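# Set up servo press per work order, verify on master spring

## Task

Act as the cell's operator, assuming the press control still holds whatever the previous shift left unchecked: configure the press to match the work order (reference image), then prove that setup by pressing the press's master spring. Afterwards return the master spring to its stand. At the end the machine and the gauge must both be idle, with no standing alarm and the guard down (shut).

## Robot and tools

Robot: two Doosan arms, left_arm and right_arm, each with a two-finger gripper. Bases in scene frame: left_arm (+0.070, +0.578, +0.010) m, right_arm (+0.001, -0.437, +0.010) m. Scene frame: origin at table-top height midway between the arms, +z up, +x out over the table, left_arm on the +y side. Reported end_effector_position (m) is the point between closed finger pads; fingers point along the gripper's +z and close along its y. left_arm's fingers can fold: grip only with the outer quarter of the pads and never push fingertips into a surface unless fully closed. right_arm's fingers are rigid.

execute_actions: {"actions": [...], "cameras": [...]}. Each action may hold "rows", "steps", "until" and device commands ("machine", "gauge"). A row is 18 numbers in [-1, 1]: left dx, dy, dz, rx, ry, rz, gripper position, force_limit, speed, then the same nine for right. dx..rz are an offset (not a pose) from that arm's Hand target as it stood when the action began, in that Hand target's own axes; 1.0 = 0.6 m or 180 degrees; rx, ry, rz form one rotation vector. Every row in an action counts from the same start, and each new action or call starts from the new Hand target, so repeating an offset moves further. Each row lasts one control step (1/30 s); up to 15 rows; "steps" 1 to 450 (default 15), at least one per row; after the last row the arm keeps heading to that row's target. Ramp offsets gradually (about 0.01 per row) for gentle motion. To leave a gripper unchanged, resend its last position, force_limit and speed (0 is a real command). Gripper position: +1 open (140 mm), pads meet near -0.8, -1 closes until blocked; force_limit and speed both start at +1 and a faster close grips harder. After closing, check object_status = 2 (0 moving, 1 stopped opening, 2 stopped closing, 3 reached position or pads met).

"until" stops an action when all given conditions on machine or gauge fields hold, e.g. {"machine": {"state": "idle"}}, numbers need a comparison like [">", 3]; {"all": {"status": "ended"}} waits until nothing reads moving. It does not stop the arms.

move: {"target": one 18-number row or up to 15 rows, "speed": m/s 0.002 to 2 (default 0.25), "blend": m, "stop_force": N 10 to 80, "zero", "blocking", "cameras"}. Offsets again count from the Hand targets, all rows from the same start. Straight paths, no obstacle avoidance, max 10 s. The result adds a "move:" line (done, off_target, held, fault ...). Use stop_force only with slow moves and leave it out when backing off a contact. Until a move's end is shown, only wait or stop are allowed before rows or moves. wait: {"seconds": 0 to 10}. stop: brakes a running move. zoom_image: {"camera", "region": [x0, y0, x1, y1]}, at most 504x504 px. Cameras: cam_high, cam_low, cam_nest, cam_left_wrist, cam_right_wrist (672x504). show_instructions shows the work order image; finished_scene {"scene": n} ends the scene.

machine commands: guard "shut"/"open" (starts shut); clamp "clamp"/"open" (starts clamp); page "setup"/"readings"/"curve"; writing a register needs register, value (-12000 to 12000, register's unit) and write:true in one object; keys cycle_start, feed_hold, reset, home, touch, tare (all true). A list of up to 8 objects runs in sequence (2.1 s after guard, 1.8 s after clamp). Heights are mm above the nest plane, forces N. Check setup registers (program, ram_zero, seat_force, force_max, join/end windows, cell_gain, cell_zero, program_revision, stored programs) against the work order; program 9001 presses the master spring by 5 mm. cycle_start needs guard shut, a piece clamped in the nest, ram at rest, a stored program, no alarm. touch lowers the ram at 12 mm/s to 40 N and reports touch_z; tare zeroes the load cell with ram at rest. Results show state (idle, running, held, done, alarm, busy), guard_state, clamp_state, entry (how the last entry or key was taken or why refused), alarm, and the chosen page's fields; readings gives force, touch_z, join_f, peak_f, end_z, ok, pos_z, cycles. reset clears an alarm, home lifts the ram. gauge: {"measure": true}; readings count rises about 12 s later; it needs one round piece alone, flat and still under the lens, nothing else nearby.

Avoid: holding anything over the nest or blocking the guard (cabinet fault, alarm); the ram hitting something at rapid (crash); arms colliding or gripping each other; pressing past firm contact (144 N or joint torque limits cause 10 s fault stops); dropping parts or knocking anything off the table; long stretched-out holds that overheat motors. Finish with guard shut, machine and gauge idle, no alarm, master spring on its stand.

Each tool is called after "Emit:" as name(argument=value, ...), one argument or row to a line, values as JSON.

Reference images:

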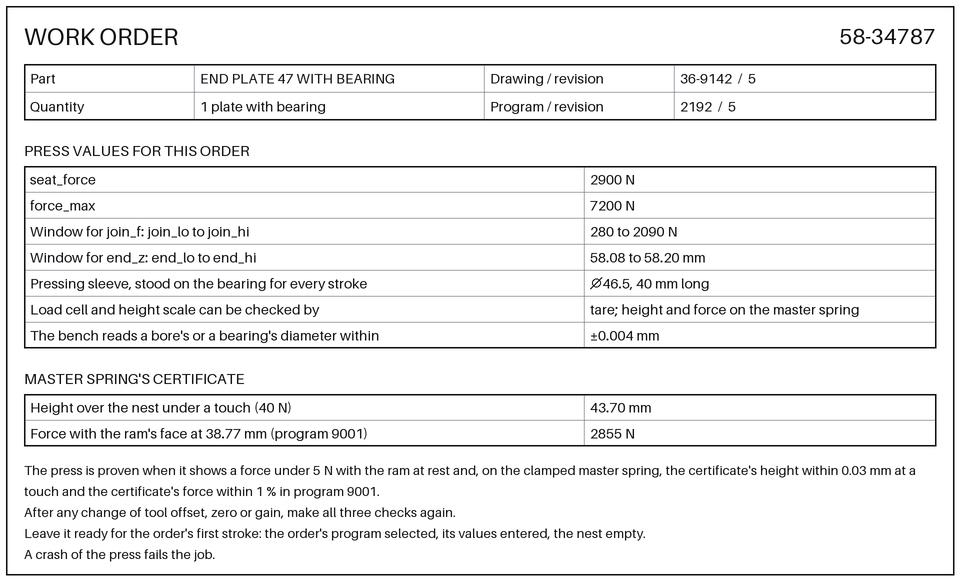

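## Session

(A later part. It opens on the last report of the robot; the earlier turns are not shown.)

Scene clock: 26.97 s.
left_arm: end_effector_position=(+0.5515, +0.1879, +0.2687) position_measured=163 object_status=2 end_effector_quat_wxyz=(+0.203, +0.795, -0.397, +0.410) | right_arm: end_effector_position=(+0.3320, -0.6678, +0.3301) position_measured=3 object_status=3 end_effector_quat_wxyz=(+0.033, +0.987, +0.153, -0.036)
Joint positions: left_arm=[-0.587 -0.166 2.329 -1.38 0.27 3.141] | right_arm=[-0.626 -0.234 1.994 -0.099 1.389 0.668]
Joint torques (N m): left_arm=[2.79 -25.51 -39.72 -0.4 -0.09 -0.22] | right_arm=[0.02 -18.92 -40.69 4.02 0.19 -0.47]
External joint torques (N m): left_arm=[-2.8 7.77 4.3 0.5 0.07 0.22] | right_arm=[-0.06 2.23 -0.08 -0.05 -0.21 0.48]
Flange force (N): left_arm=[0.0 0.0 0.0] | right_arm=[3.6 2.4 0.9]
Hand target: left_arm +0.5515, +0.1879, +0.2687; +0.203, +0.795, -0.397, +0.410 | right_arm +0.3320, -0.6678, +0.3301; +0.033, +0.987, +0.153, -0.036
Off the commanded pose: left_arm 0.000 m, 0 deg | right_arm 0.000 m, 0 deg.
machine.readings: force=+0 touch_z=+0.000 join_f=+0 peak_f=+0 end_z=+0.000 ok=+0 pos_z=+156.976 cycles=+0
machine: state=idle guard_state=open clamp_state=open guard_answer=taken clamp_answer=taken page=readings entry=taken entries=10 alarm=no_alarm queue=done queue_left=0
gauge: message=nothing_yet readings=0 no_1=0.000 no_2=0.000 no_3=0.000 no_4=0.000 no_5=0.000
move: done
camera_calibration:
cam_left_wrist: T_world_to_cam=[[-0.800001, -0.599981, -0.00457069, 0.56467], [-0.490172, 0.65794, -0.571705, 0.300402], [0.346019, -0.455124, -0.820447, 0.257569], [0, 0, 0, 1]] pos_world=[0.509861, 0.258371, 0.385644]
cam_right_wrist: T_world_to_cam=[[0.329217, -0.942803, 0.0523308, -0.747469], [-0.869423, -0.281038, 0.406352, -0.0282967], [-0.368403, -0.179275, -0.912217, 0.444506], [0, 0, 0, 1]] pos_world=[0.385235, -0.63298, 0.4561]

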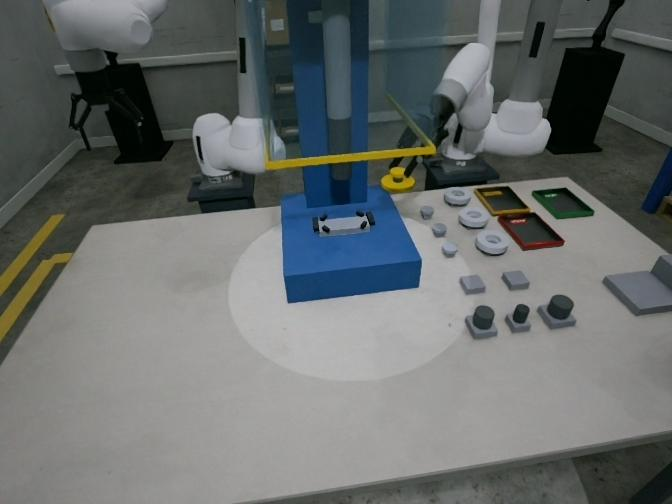

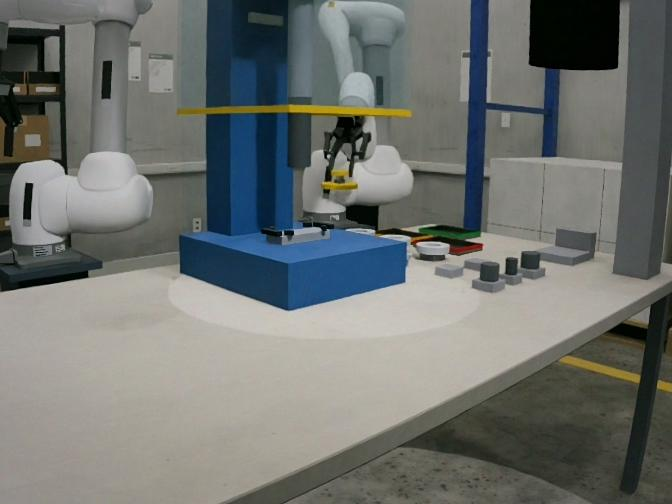

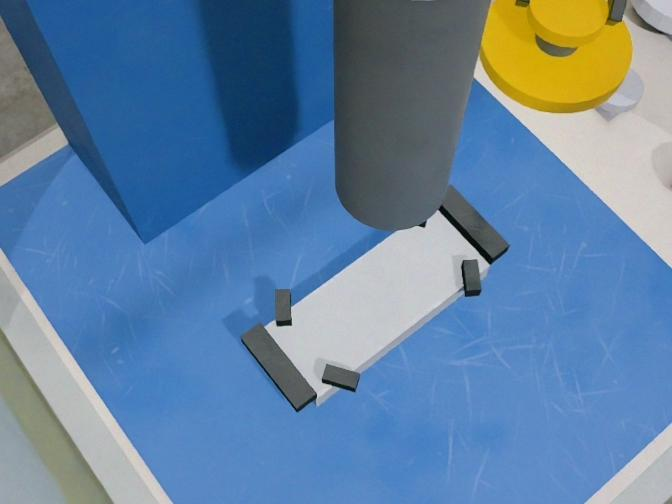

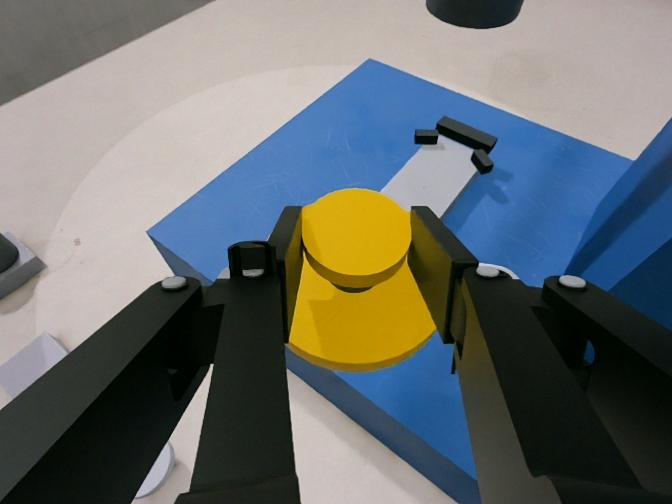

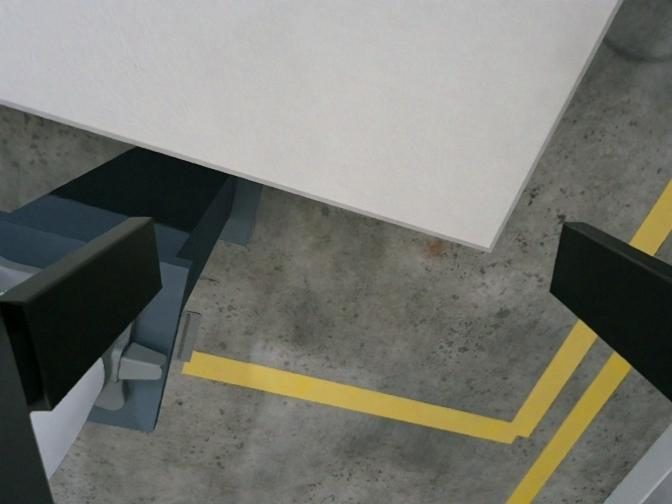

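Emit:
move(
  target=[0.1158,0.1173,0.2438,0,0,0,-1,0.3,-1,0,0,0,0,0,0,1,1,1],
  speed=0.15,
  cameras=["all"],
)

Emit:
zoom_image(
  camera="cam_high",
  region=[270, 140, 430, 300],
)

Emit:
zoom_image(
  camera="cam_low",
  region=[220, 140, 400, 290],
)

Scene clock: 39.50 s.
left_arm: end_effector_position=(+0.5622, +0.1430, +0.2596) position_measured=163 object_status=2 end_effector_quat_wxyz=(+0.202, +0.797, -0.397, +0.409) | right_arm: end_effector_position=(+0.3320, -0.6678, +0.3301) position_measured=3 object_status=3 end_effector_quat_wxyz=(+0.033, +0.987, +0.153, -0.036)
Joint positions: left_arm=[-0.668 -0.096 2.289 -1.487 0.198 3.204] | right_arm=[-0.626 -0.234 1.994 -0.099 1.389 0.668]
Joint torques (N m): left_arm=[-13.92 -38.81 -63.19 -0.66 4.74 0.74] | right_arm=[0.45 -18.67 -40.8 3.95 0.16 -0.5]
External joint torques (N m): left_arm=[13.97 14.55 28.56 0.53 -4.62 -0.75] | right_arm=[-0.36 2.06 0.02 0.03 -0.18 0.5]
External joint torques when the fault began: left_arm=[44.93 17.05 49.9 -1.35 -12.86 -3.12]
Flange force (N): left_arm=[0.0 0.0 0.0] | right_arm=[2.8 2.5 1.1]
Flange force when the fault began (N): left_arm=[0.0 0.0 0.0]
Hand target: left_arm +0.5622, +0.1430, +0.2596; +0.202, +0.797, -0.397, +0.409 (not the last commanded pose) | right_arm +0.3320, -0.6678, +0.3301; +0.033, +0.987, +0.153, -0.036
Tool commands: left_gripper/position=-1.0 left_gripper/force_limit=+0.301961 left_gripper/speed=-1.0 right_gripper/position=+1.0 right_gripper/force_limit=+1.0 right_gripper/speed=+1.0
Off the commanded pose: left_arm 0.130 m, 0 deg | right_arm 0.000 m, 0 deg.
FORCE FAULT: contact force on the left arm reached its limit, and that arm stopped for 10 seconds. The contact can be on any part of that arm, not only on its tool. That arm's remaining commands of this call were not run. That arm's target is now where it stood when the stop ended, not its last command. That arm accepts commands again.
machine.readings: force=+0 touch_z=+0.000 join_f=+0 peak_f=+0 end_z=+0.000 ok=+0 pos_z=+156.976 cycles=+0
machine: state=idle guard_state=open clamp_state=open guard_answer=taken clamp_answer=taken page=readings entry=taken entries=10 alarm=no_alarm queue=done queue_left=0
gauge: message=nothing_yet readings=0 no_1=0.000 no_2=0.000 no_3=0.000 no_4=0.000 no_5=0.000
move: fault (left_arm)
camera_calibration:
cam_left_wrist: T_world_to_cam=[[-0.798618, -0.601821, -0.0046111, 0.545732], [-0.493389, 0.659078, -0.567613, 0.330648], [0.34464, -0.451031, -0.823283, 0.226971], [0, 0, 0, 1]] pos_world=[0.520746, 0.212881, 0.377058]
cam_right_wrist: T_world_to_cam=[[0.329217, -0.942803, 0.0523308, -0.747469], [-0.869423, -0.281038, 0.406352, -0.0282967], [-0.368403, -0.179275, -0.912217, 0.444506], [0, 0, 0, 1]] pos_world=[0.385235, -0.63298, 0.4561]

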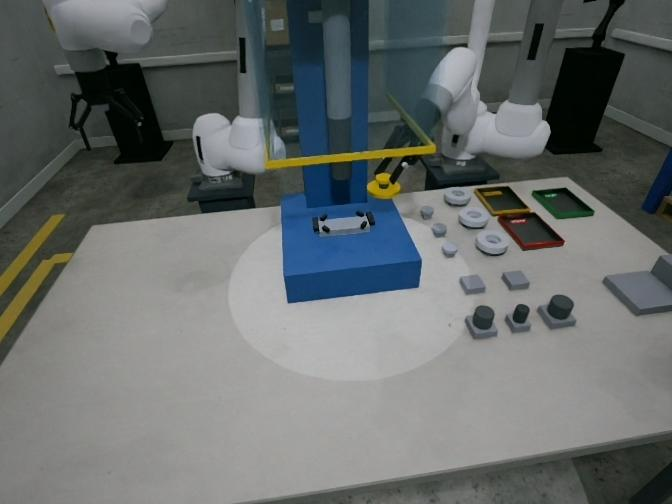

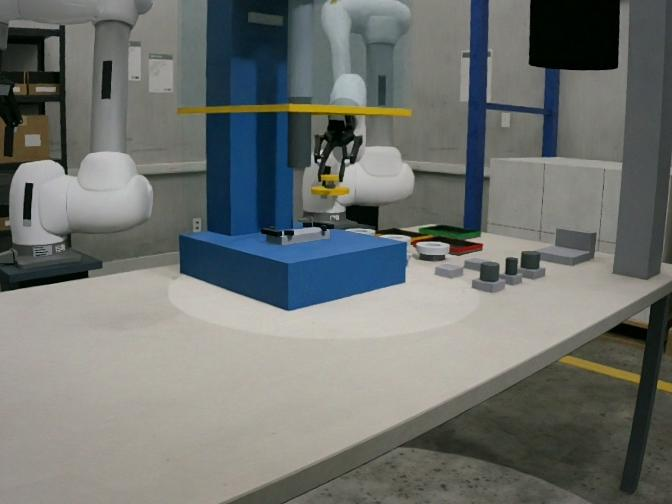

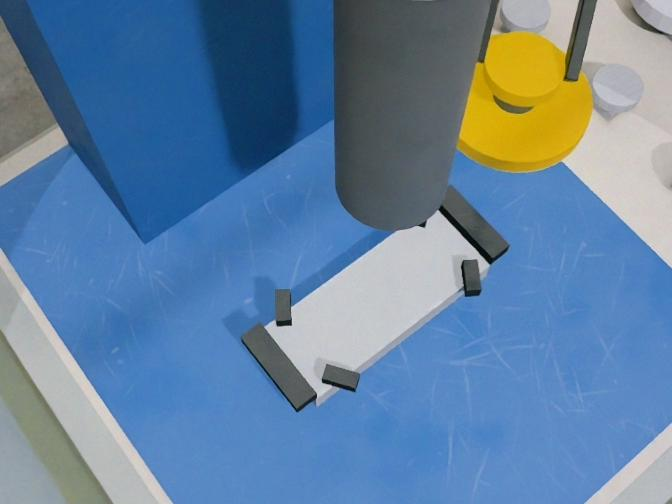

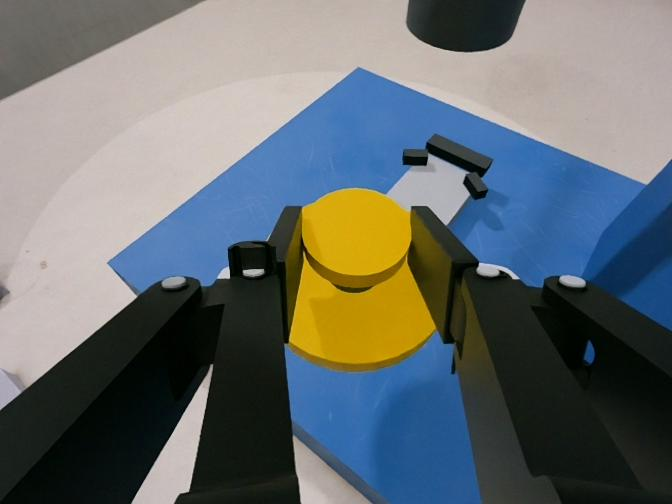

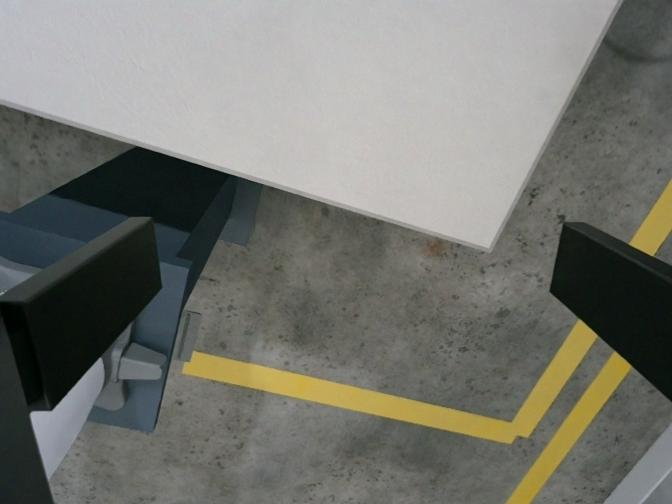

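Scaled by 3.150.

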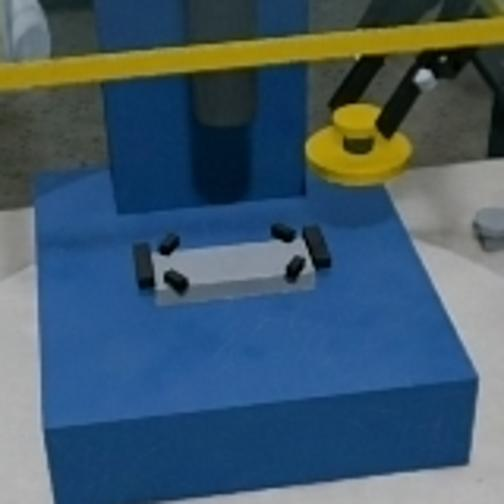

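Scaled by 2.800.

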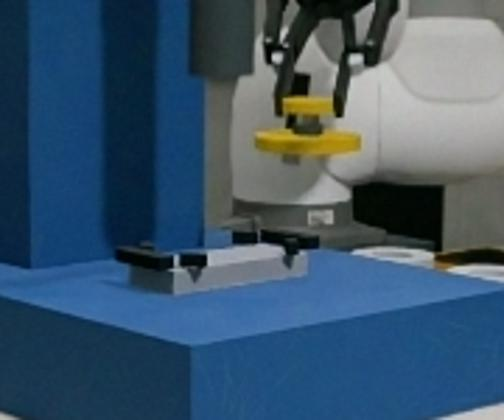

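Emit:
move(
  target=[
    [-0.0648,-0.0077,-0.0925,0,0,0,-1,0.3,-1,0,0,0,0,0,0,1,1,1],
    [-0.1235,-0.0077,-0.0514,0,0,0,-1,0.3,-1,0,0,0,0,0,0,1,1,1],
    [0.0537,0.0863,0.2013,0,0,0,-1,0.3,-1,0,0,0,0,0,0,1,1,1],
  ],
  speed=0.08,
  cameras=["all"],
)

Emit:
zoom_image(
  camera="cam_high",
  region=[270, 140, 430, 300],
)

Emit:
zoom_image(
  camera="cam_low",
  region=[220, 140, 400, 290],
)

Scene clock: 54.30 s.
left_arm: end_effector_position=(+0.5822, +0.0453, +0.2138) position_measured=163 object_status=2 end_effector_quat_wxyz=(+0.201, +0.798, -0.397, +0.407) | right_arm: end_effector_position=(+0.3320, -0.6678, +0.3301) position_measured=3 object_status=3 end_effector_quat_wxyz=(+0.033, +0.987, +0.153, -0.036)
Joint positions: left_arm=[-0.803 0.087 2.21 -2.387 0.129 4.028] | right_arm=[-0.626 -0.234 1.994 -0.099 1.389 0.668]
Joint torques (N m): left_arm=[-24.5 -73.42 -61.13 -1.24 8.95 0.64] | right_arm=[0.52 -18.83 -40.77 4.01 0.19 -0.46]
External joint torques (N m): left_arm=[24.6 31.95 28.71 -1.34 -7.17 -0.64] | right_arm=[-0.61 2.02 -0.04 -0.04 -0.21 0.46]
External joint torques when the fault began: left_arm=[52.08 19.41 50.64 -1.76 -10.27 -0.97]
Flange force (N): left_arm=[0.0 0.0 0.0] | right_arm=[2.2 2.9 1.1]
Flange force when the fault began (N): left_arm=[0.0 0.0 0.0]
Hand target: left_arm +0.5822, +0.0453, +0.2138; +0.201, +0.798, -0.397, +0.407 (not the last commanded pose) | right_arm +0.3320, -0.6678, +0.3301; +0.033, +0.987, +0.153, -0.036
Tool commands: left_gripper/position=-1.0 left_gripper/force_limit=+0.301961 left_gripper/speed=-1.0 right_gripper/position=+1.0 right_gripper/force_limit=+1.0 right_gripper/speed=+1.0
Off the commanded pose: left_arm 0.028 m, 0 deg | right_arm 0.000 m, 0 deg.
FORCE FAULT: contact force on the left arm reached its limit, and that arm stopped for 10 seconds. The contact can be on any part of that arm, not only on its tool. That arm's remaining commands of this call were not run. That arm's target is now where it stood when the stop ended, not its last command. That arm accepts commands again.
machine.readings: force=+0 touch_z=+0.000 join_f=+0 peak_f=+0 end_z=+0.000 ok=+0 pos_z=+156.976 cycles=+0
machine: state=idle guard_state=open clamp_state=open guard_answer=taken clamp_answer=taken page=readings entry=taken entries=10 alarm=no_alarm queue=done queue_left=0
gauge: message=nothing_yet readings=0 no_1=0.000 no_2=0.000 no_3=0.000 no_4=0.000 no_5=0.000
move: fault (left_arm); path passed 2 of 3 targets
camera_calibration:
cam_left_wrist: T_world_to_cam=[[-0.798192, -0.602393, -0.0034522, 0.502281], [-0.495799, 0.660185, -0.564216, 0.379466], [0.342159, -0.448642, -0.82562, 0.140057], [0, 0, 0, 1]] pos_world=[0.541133, 0.114888, 0.331469]
cam_right_wrist: T_world_to_cam=[[0.329217, -0.942803, 0.0523308, -0.747469], [-0.869423, -0.281038, 0.406352, -0.0282967], [-0.368403, -0.179275, -0.912217, 0.444506], [0, 0, 0, 1]] pos_world=[0.385235, -0.63298, 0.4561]

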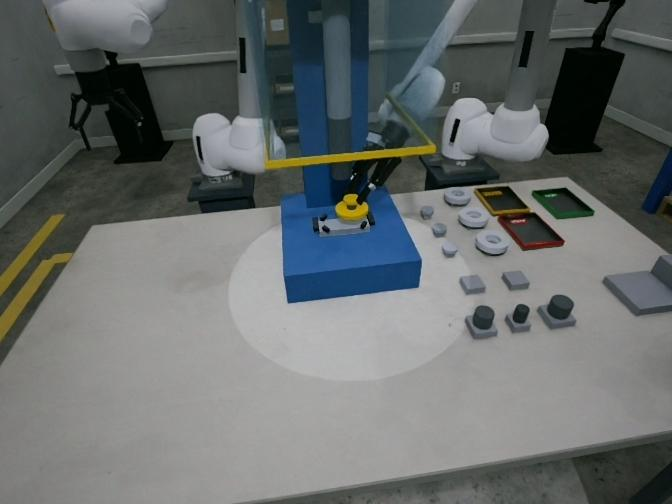

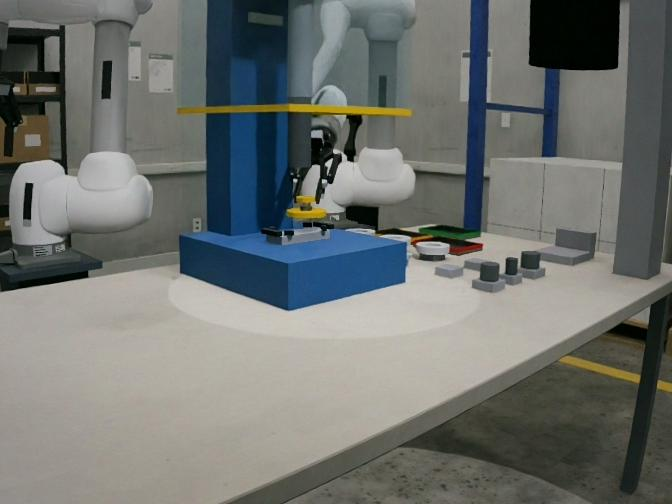

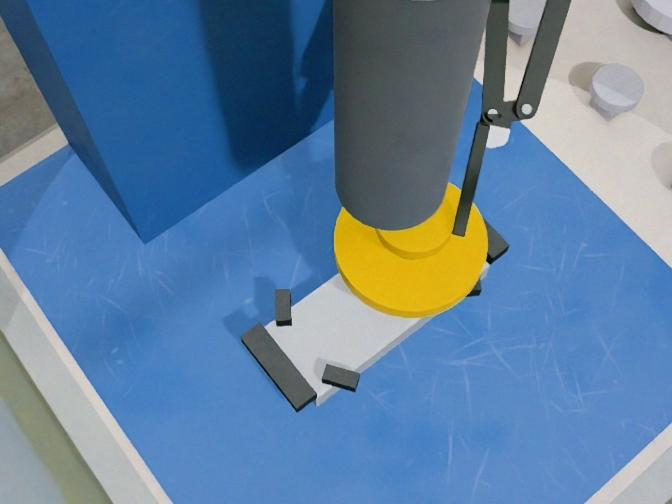

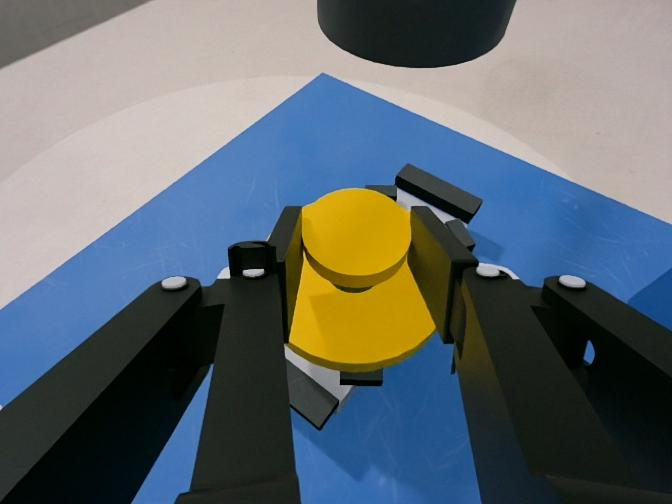

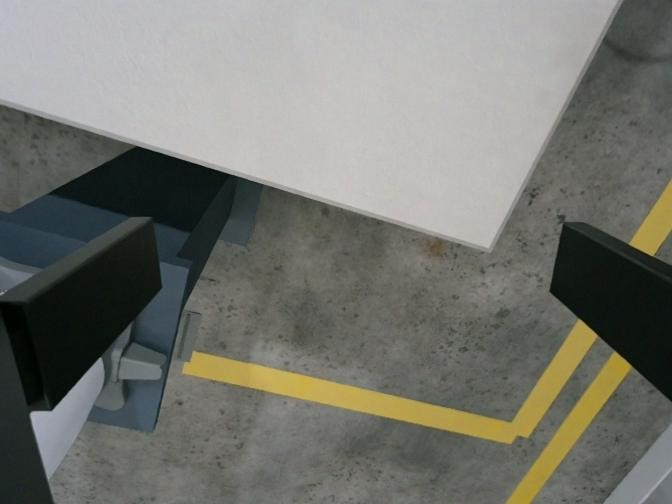

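Scaled by 3.150.

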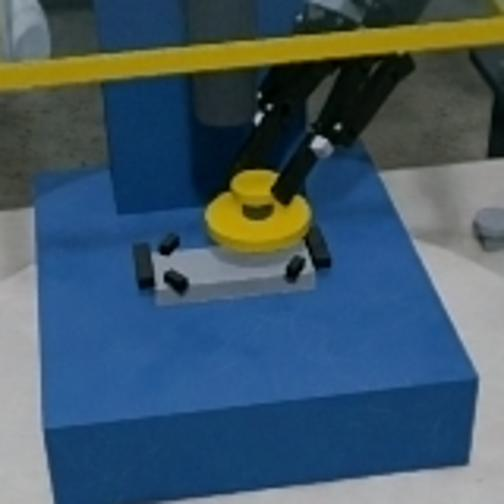

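Scaled by 2.800.

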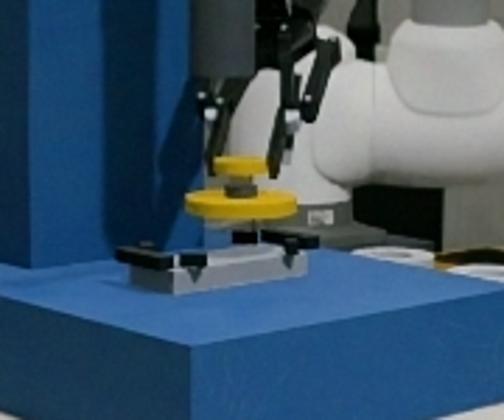

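Emit:
move(
  target=[
    [-0.1713,-0.1157,-0.2445,0,0,0,-1,0.3,-1,0,0,0,0,0,0,1,1,1],
    [-0.1465,-0.229,-0.209,-0.1365,0,0.0957,-1,0.3,-1,0,0,0,0,0,0,1,1,1],
  ],
  speed=[0.12,0.15],
  cameras=["all"],
)

Scene clock: 59.57 s.
left_arm: end_effector_position=(+0.5992, +0.2503, +0.2166) position_measured=163 object_status=2 end_effector_quat_wxyz=(+0.303, +0.669, -0.588, +0.339) | right_arm: end_effector_position=(+0.3320, -0.6678, +0.3301) position_measured=3 object_status=3 end_effector_quat_wxyz=(+0.033, +0.987, +0.153, -0.036)
Joint positions: left_arm=[-0.181 0.125 2.16 -1.221 0.963 3.635] | right_arm=[-0.626 -0.234 1.994 -0.099 1.389 0.668]
Joint torques (N m): left_arm=[1.82 -50.95 -34.06 -1.92 2.16 -0.23] | right_arm=[0.26 -18.6 -40.74 4.02 0.16 -0.48]
External joint torques (N m): left_arm=[-1.69 7.6 3.56 1.41 -1.07 0.23] | right_arm=[0.05 1.78 -0.05 -0.04 -0.18 0.48]
Flange force (N): left_arm=[-7.2 -3.9 10.7] | right_arm=[3.3 1.6 0.8]
Hand target: left_arm +0.5992, +0.2503, +0.2166; +0.303, +0.669, -0.588, +0.339 | right_arm +0.3320, -0.6678, +0.3301; +0.033, +0.987, +0.153, -0.036
Off the commanded pose: left_arm 0.000 m, 0 deg | right_arm 0.000 m, 0 deg.
machine.readings: force=+0 touch_z=+0.000 join_f=+0 peak_f=+0 end_z=+0.000 ok=+0 pos_z=+156.976 cycles=+0
machine: state=idle guard_state=open clamp_state=open guard_answer=taken clamp_answer=taken page=readings entry=taken entries=10 alarm=no_alarm queue=done queue_left=0
gauge: message=nothing_yet readings=0 no_1=0.000 no_2=0.000 no_3=0.000 no_4=0.000 no_5=0.000
move: done
camera_calibration:
cam_left_wrist: T_world_to_cam=[[-0.992449, -0.122542, 0.00528975, 0.633713], [-0.104029, 0.818103, -0.565584, -0.0198183], [0.0649801, -0.561864, -0.824673, 0.422741], [0, 0, 0, 1]] pos_world=[0.599397, 0.331393, 0.334062]
cam_right_wrist: T_world_to_cam=[[0.329217, -0.942803, 0.0523308, -0.747469], [-0.869423, -0.281038, 0.406352, -0.0282967], [-0.368403, -0.179275, -0.912217, 0.444506], [0, 0, 0, 1]] pos_world=[0.385235, -0.63298, 0.4561]

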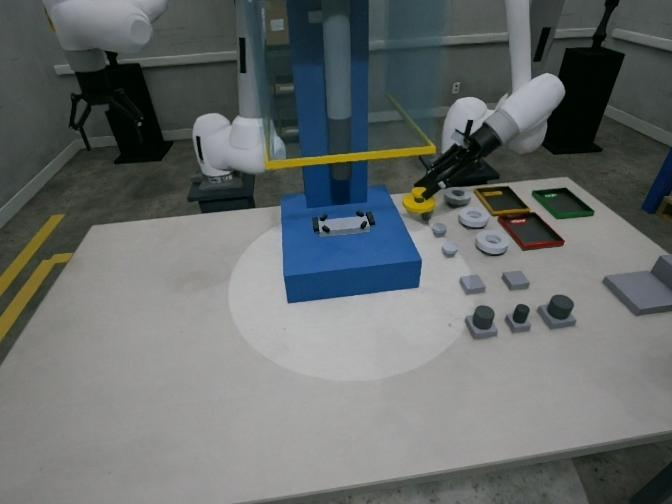

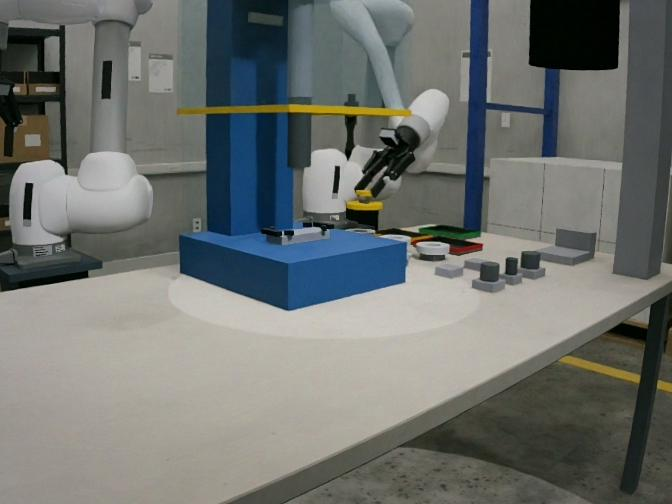

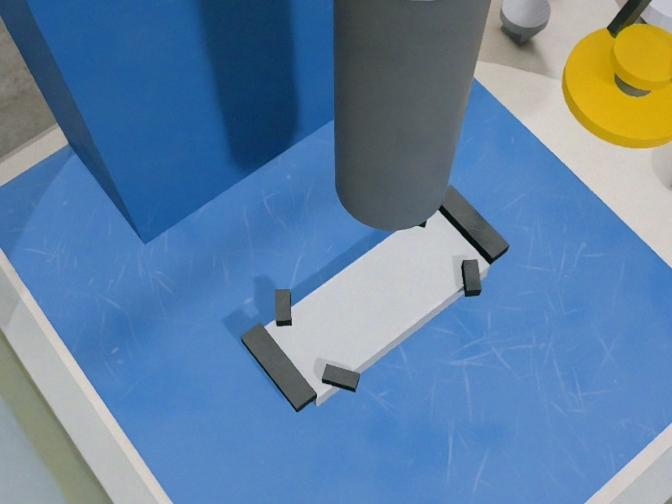

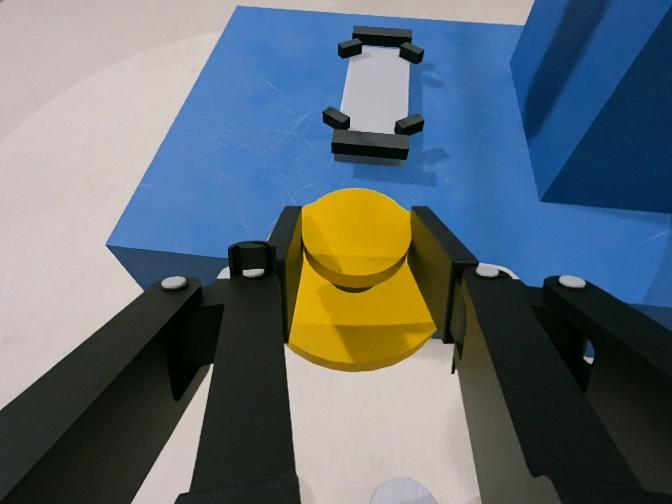

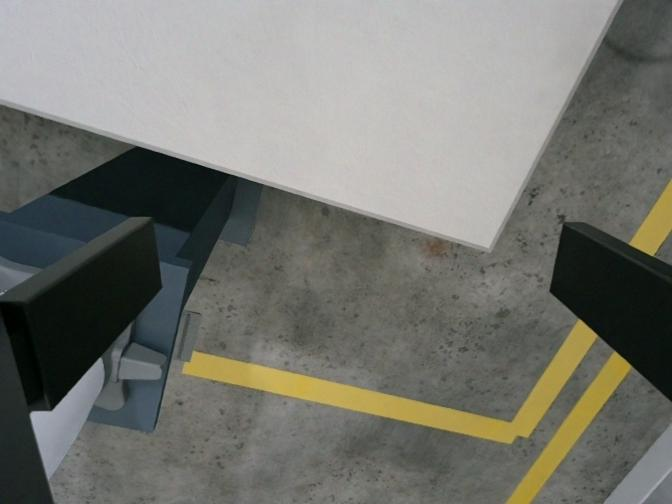

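Emit:
move(
  target=[0.2136,0.044,0.305,0,0,0,-1,0.3,-1,0,0,0,0,0,0,1,1,1],
  speed=0.12,
  cameras=["all"],
)

Emit:
zoom_image(
  camera="cam_high",
  region=[270, 140, 430, 300],
)

Emit:
zoom_image(
  camera="cam_low",
  region=[220, 140, 400, 290],
)

Scene clock: 62.50 s.
left_arm: end_effector_position=(+0.6009, +0.0254, +0.2132) position_measured=163 object_status=2 end_effector_quat_wxyz=(+0.303, +0.669, -0.588, +0.339) | right_arm: end_effector_position=(+0.3320, -0.6678, +0.3301) position_measured=3 object_status=3 end_effector_quat_wxyz=(+0.033, +0.987, +0.153, -0.036)
Joint positions: left_arm=[-0.571 0.234 2.03 -1.383 0.683 3.501] | right_arm=[-0.626 -0.234 1.994 -0.099 1.389 0.668]
Joint torques (N m): left_arm=[2.16 -65.49 -35.64 -2.03 1.69 -0.23] | right_arm=[0.33 -18.85 -40.82 3.99 0.18 -0.42]
External joint torques (N m): left_arm=[-1.99 9.37 3.88 1.32 -0.87 0.23] | right_arm=[-0.17 1.83 -0.08 -0.01 -0.2 0.43]
Flange force (N): left_arm=[-5.7 -2.9 12.1] | right_arm=[2.8 2.1 0.8]
Hand target: left_arm +0.6009, +0.0254, +0.2132; +0.303, +0.669, -0.588, +0.339 | right_arm +0.3320, -0.6678, +0.3301; +0.033, +0.987, +0.153, -0.036
Off the commanded pose: left_arm 0.000 m, 0 deg | right_arm 0.000 m, 0 deg.
machine.readings: force=+0 touch_z=+0.000 join_f=+0 peak_f=+0 end_z=+0.000 ok=+0 pos_z=+156.976 cycles=+0
machine: state=idle guard_state=open clamp_state=open guard_answer=taken clamp_answer=taken page=readings entry=taken entries=10 alarm=no_alarm queue=done queue_left=0
gauge: message=nothing_yet readings=0 no_1=0.000 no_2=0.000 no_3=0.000 no_4=0.000 no_5=0.000
move: done
camera_calibration:
cam_left_wrist: T_world_to_cam=[[-0.992449, -0.122542, 0.00528975, 0.607759], [-0.104029, 0.818103, -0.565584, 0.162417], [0.0649801, -0.561864, -0.824673, 0.29347], [0, 0, 0, 1]] pos_world=[0.600997, 0.106493, 0.330662]
cam_right_wrist: T_world_to_cam=[[0.329217, -0.942803, 0.0523308, -0.747469], [-0.869423, -0.281038, 0.406352, -0.0282967], [-0.368403, -0.179275, -0.912217, 0.444506], [0, 0, 0, 1]] pos_world=[0.385235, -0.63298, 0.4561]

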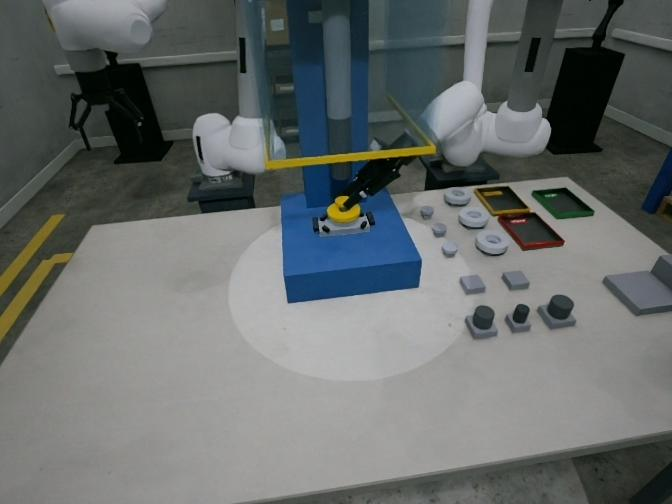

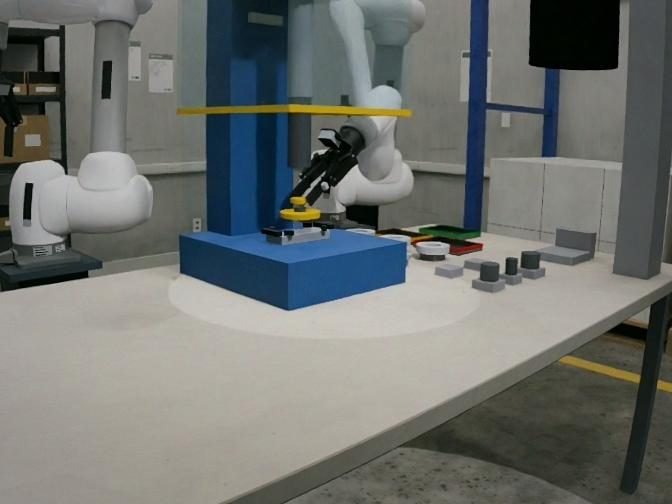

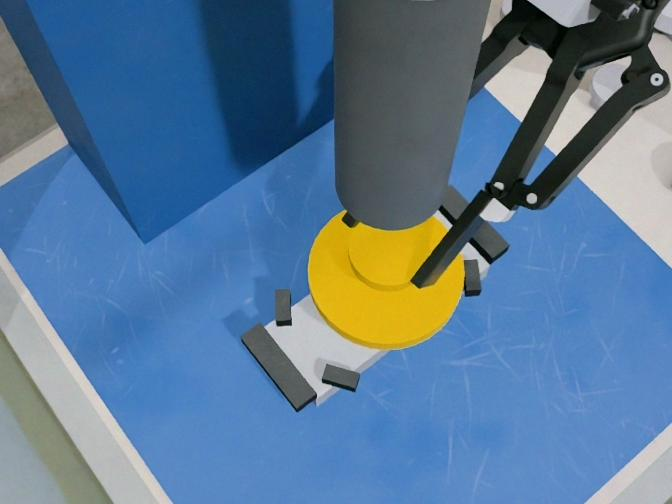

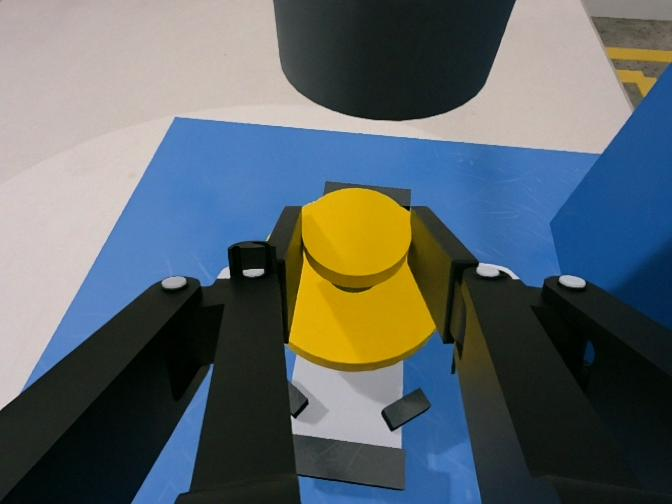

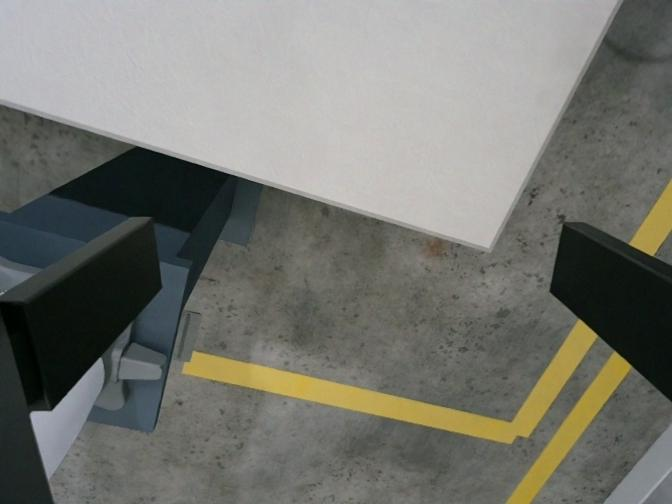

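Scaled by 3.150.

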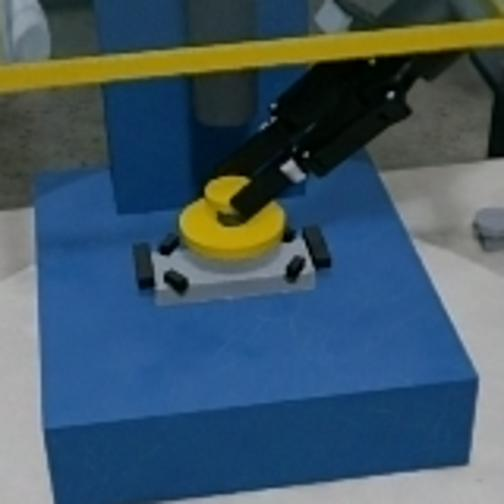

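Scaled by 2.800.

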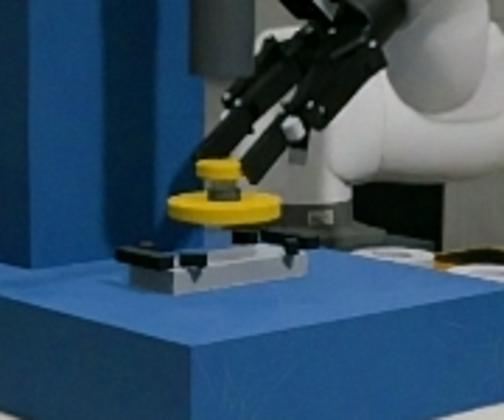

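Emit:
move(
  target=[-0.0751,0,0.0526,0,0,0,-1,0.3,-1,0,0,0,0,0,0,1,1,1],
  speed=0.008,
  stop_force=14,
  cameras=["cam_nest","cam_high","cam_left_wrist","cam_low"],
)

Emit:
zoom_image(
  camera="cam_low",
  region=[220, 140, 400, 290],
)

Emit:
zoom_image(
  camera="cam_high",
  region=[300, 190, 400, 260],
)

Scene clock: 68.07 s.
left_arm: end_effector_position=(+0.6006, +0.0259, +0.1757) position_measured=163 object_status=2 end_effector_quat_wxyz=(+0.303, +0.669, -0.588, +0.339) | right_arm: end_effector_position=(+0.3320, -0.6678, +0.3301) position_measured=3 object_status=3 end_effector_quat_wxyz=(+0.033, +0.987, +0.153, -0.036)
Joint positions: left_arm=[-0.571 0.279 2.059 -1.474 0.673 3.618] | right_arm=[-0.626 -0.234 1.994 -0.099 1.389 0.668]
Joint torques (N m): left_arm=[1.97 -50.8 -25.55 -0.07 -1.41 -0.37] | right_arm=[0.39 -18.77 -40.76 3.98 0.17 -0.48]
External joint torques (N m): left_arm=[-1.81 -7.57 -3.86 -0.88 2.48 0.36] | right_arm=[-0.35 2.1 -0.05 -0.01 -0.19 0.48]
Flange force (N): left_arm=[6.8 3.5 -6.6] | right_arm=[2.9 2.6 1.0]
Hand target: left_arm +0.6006, +0.0259, +0.1757; +0.303, +0.669, -0.588, +0.339 (not the last commanded pose) | right_arm +0.3320, -0.6678, +0.3301; +0.033, +0.987, +0.153, -0.036
Off the commanded pose: left_arm 0.017 m, 0 deg | right_arm 0.000 m, 0 deg.
machine.readings: force=+0 touch_z=+0.000 join_f=+0 peak_f=+0 end_z=+0.000 ok=+0 pos_z=+156.976 cycles=+0
machine: state=idle guard_state=open clamp_state=open guard_answer=taken clamp_answer=taken page=readings entry=taken entries=10 alarm=no_alarm queue=done queue_left=0
gauge: message=nothing_yet readings=0 no_1=0.000 no_2=0.000 no_3=0.000 no_4=0.000 no_5=0.000
move: contact (left_arm)
camera_calibration:
cam_left_wrist: T_world_to_cam=[[-0.992453, -0.12252, 0.00518597, 0.607752], [-0.103934, 0.817951, -0.565821, 0.140796], [0.0650825, -0.56209, -0.824511, 0.262759], [0, 0, 0, 1]] pos_world=[0.600697, 0.106992, 0.293161]
Images, in order (width x height): cam_high 672x504, cam_low 672x504, cam_nest 672x504, cam_left_wrist 672x504.

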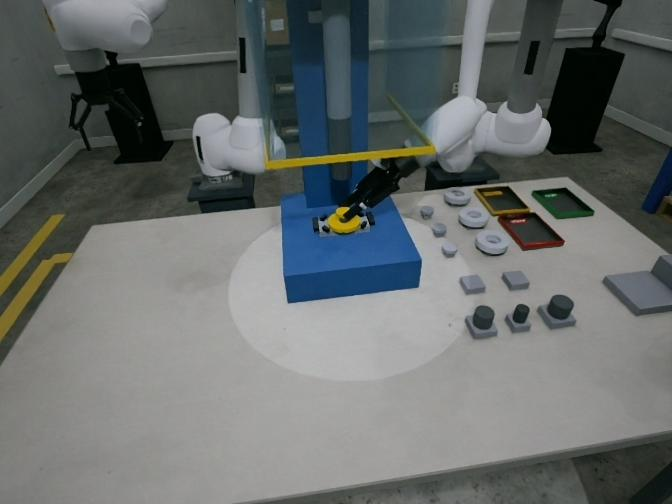

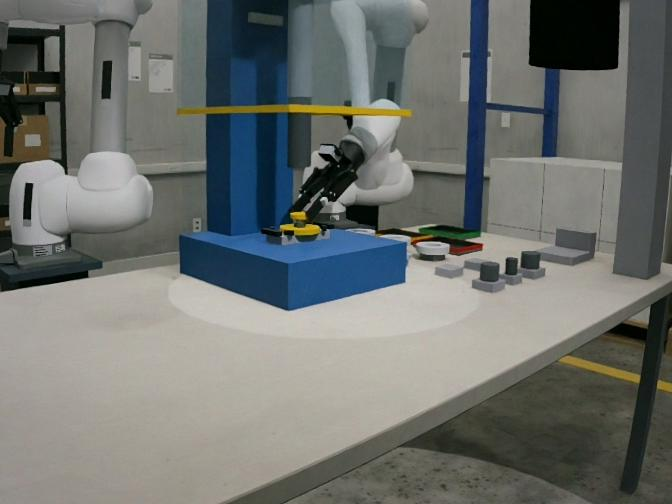

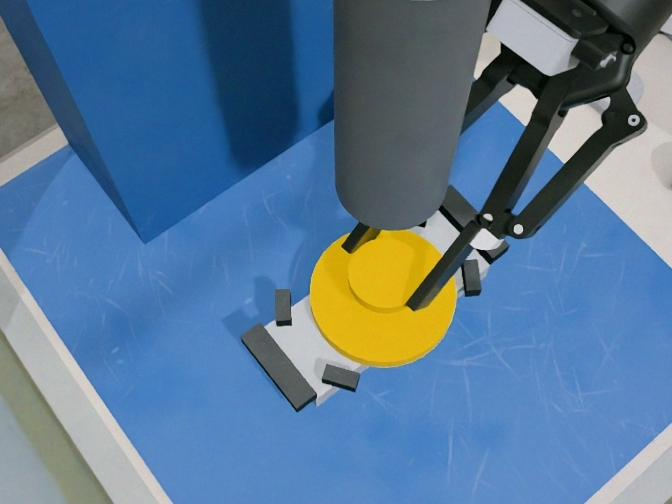

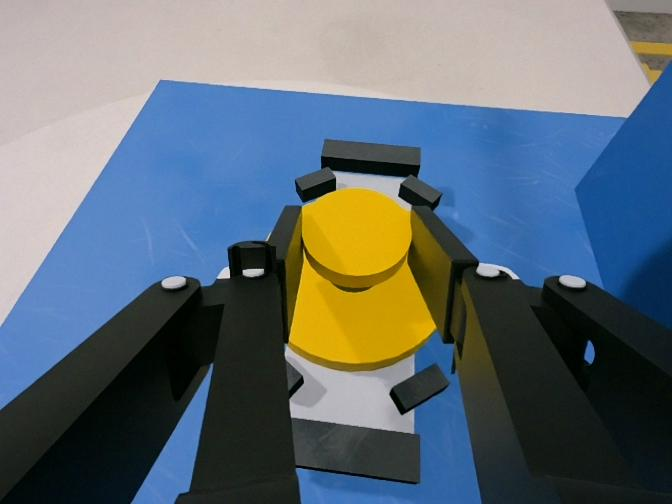

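Scaled by 2.800.

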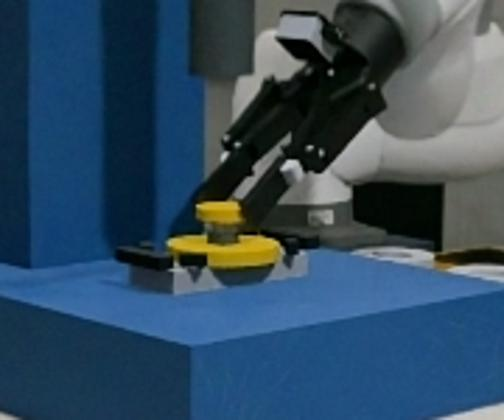

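Scaled by 5.040.

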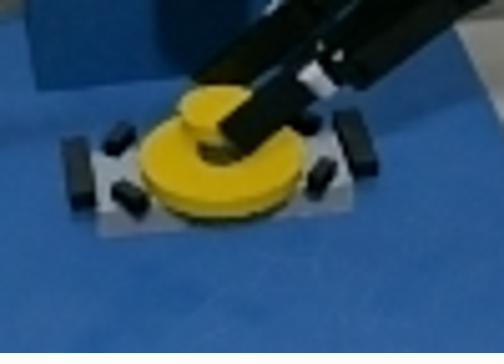

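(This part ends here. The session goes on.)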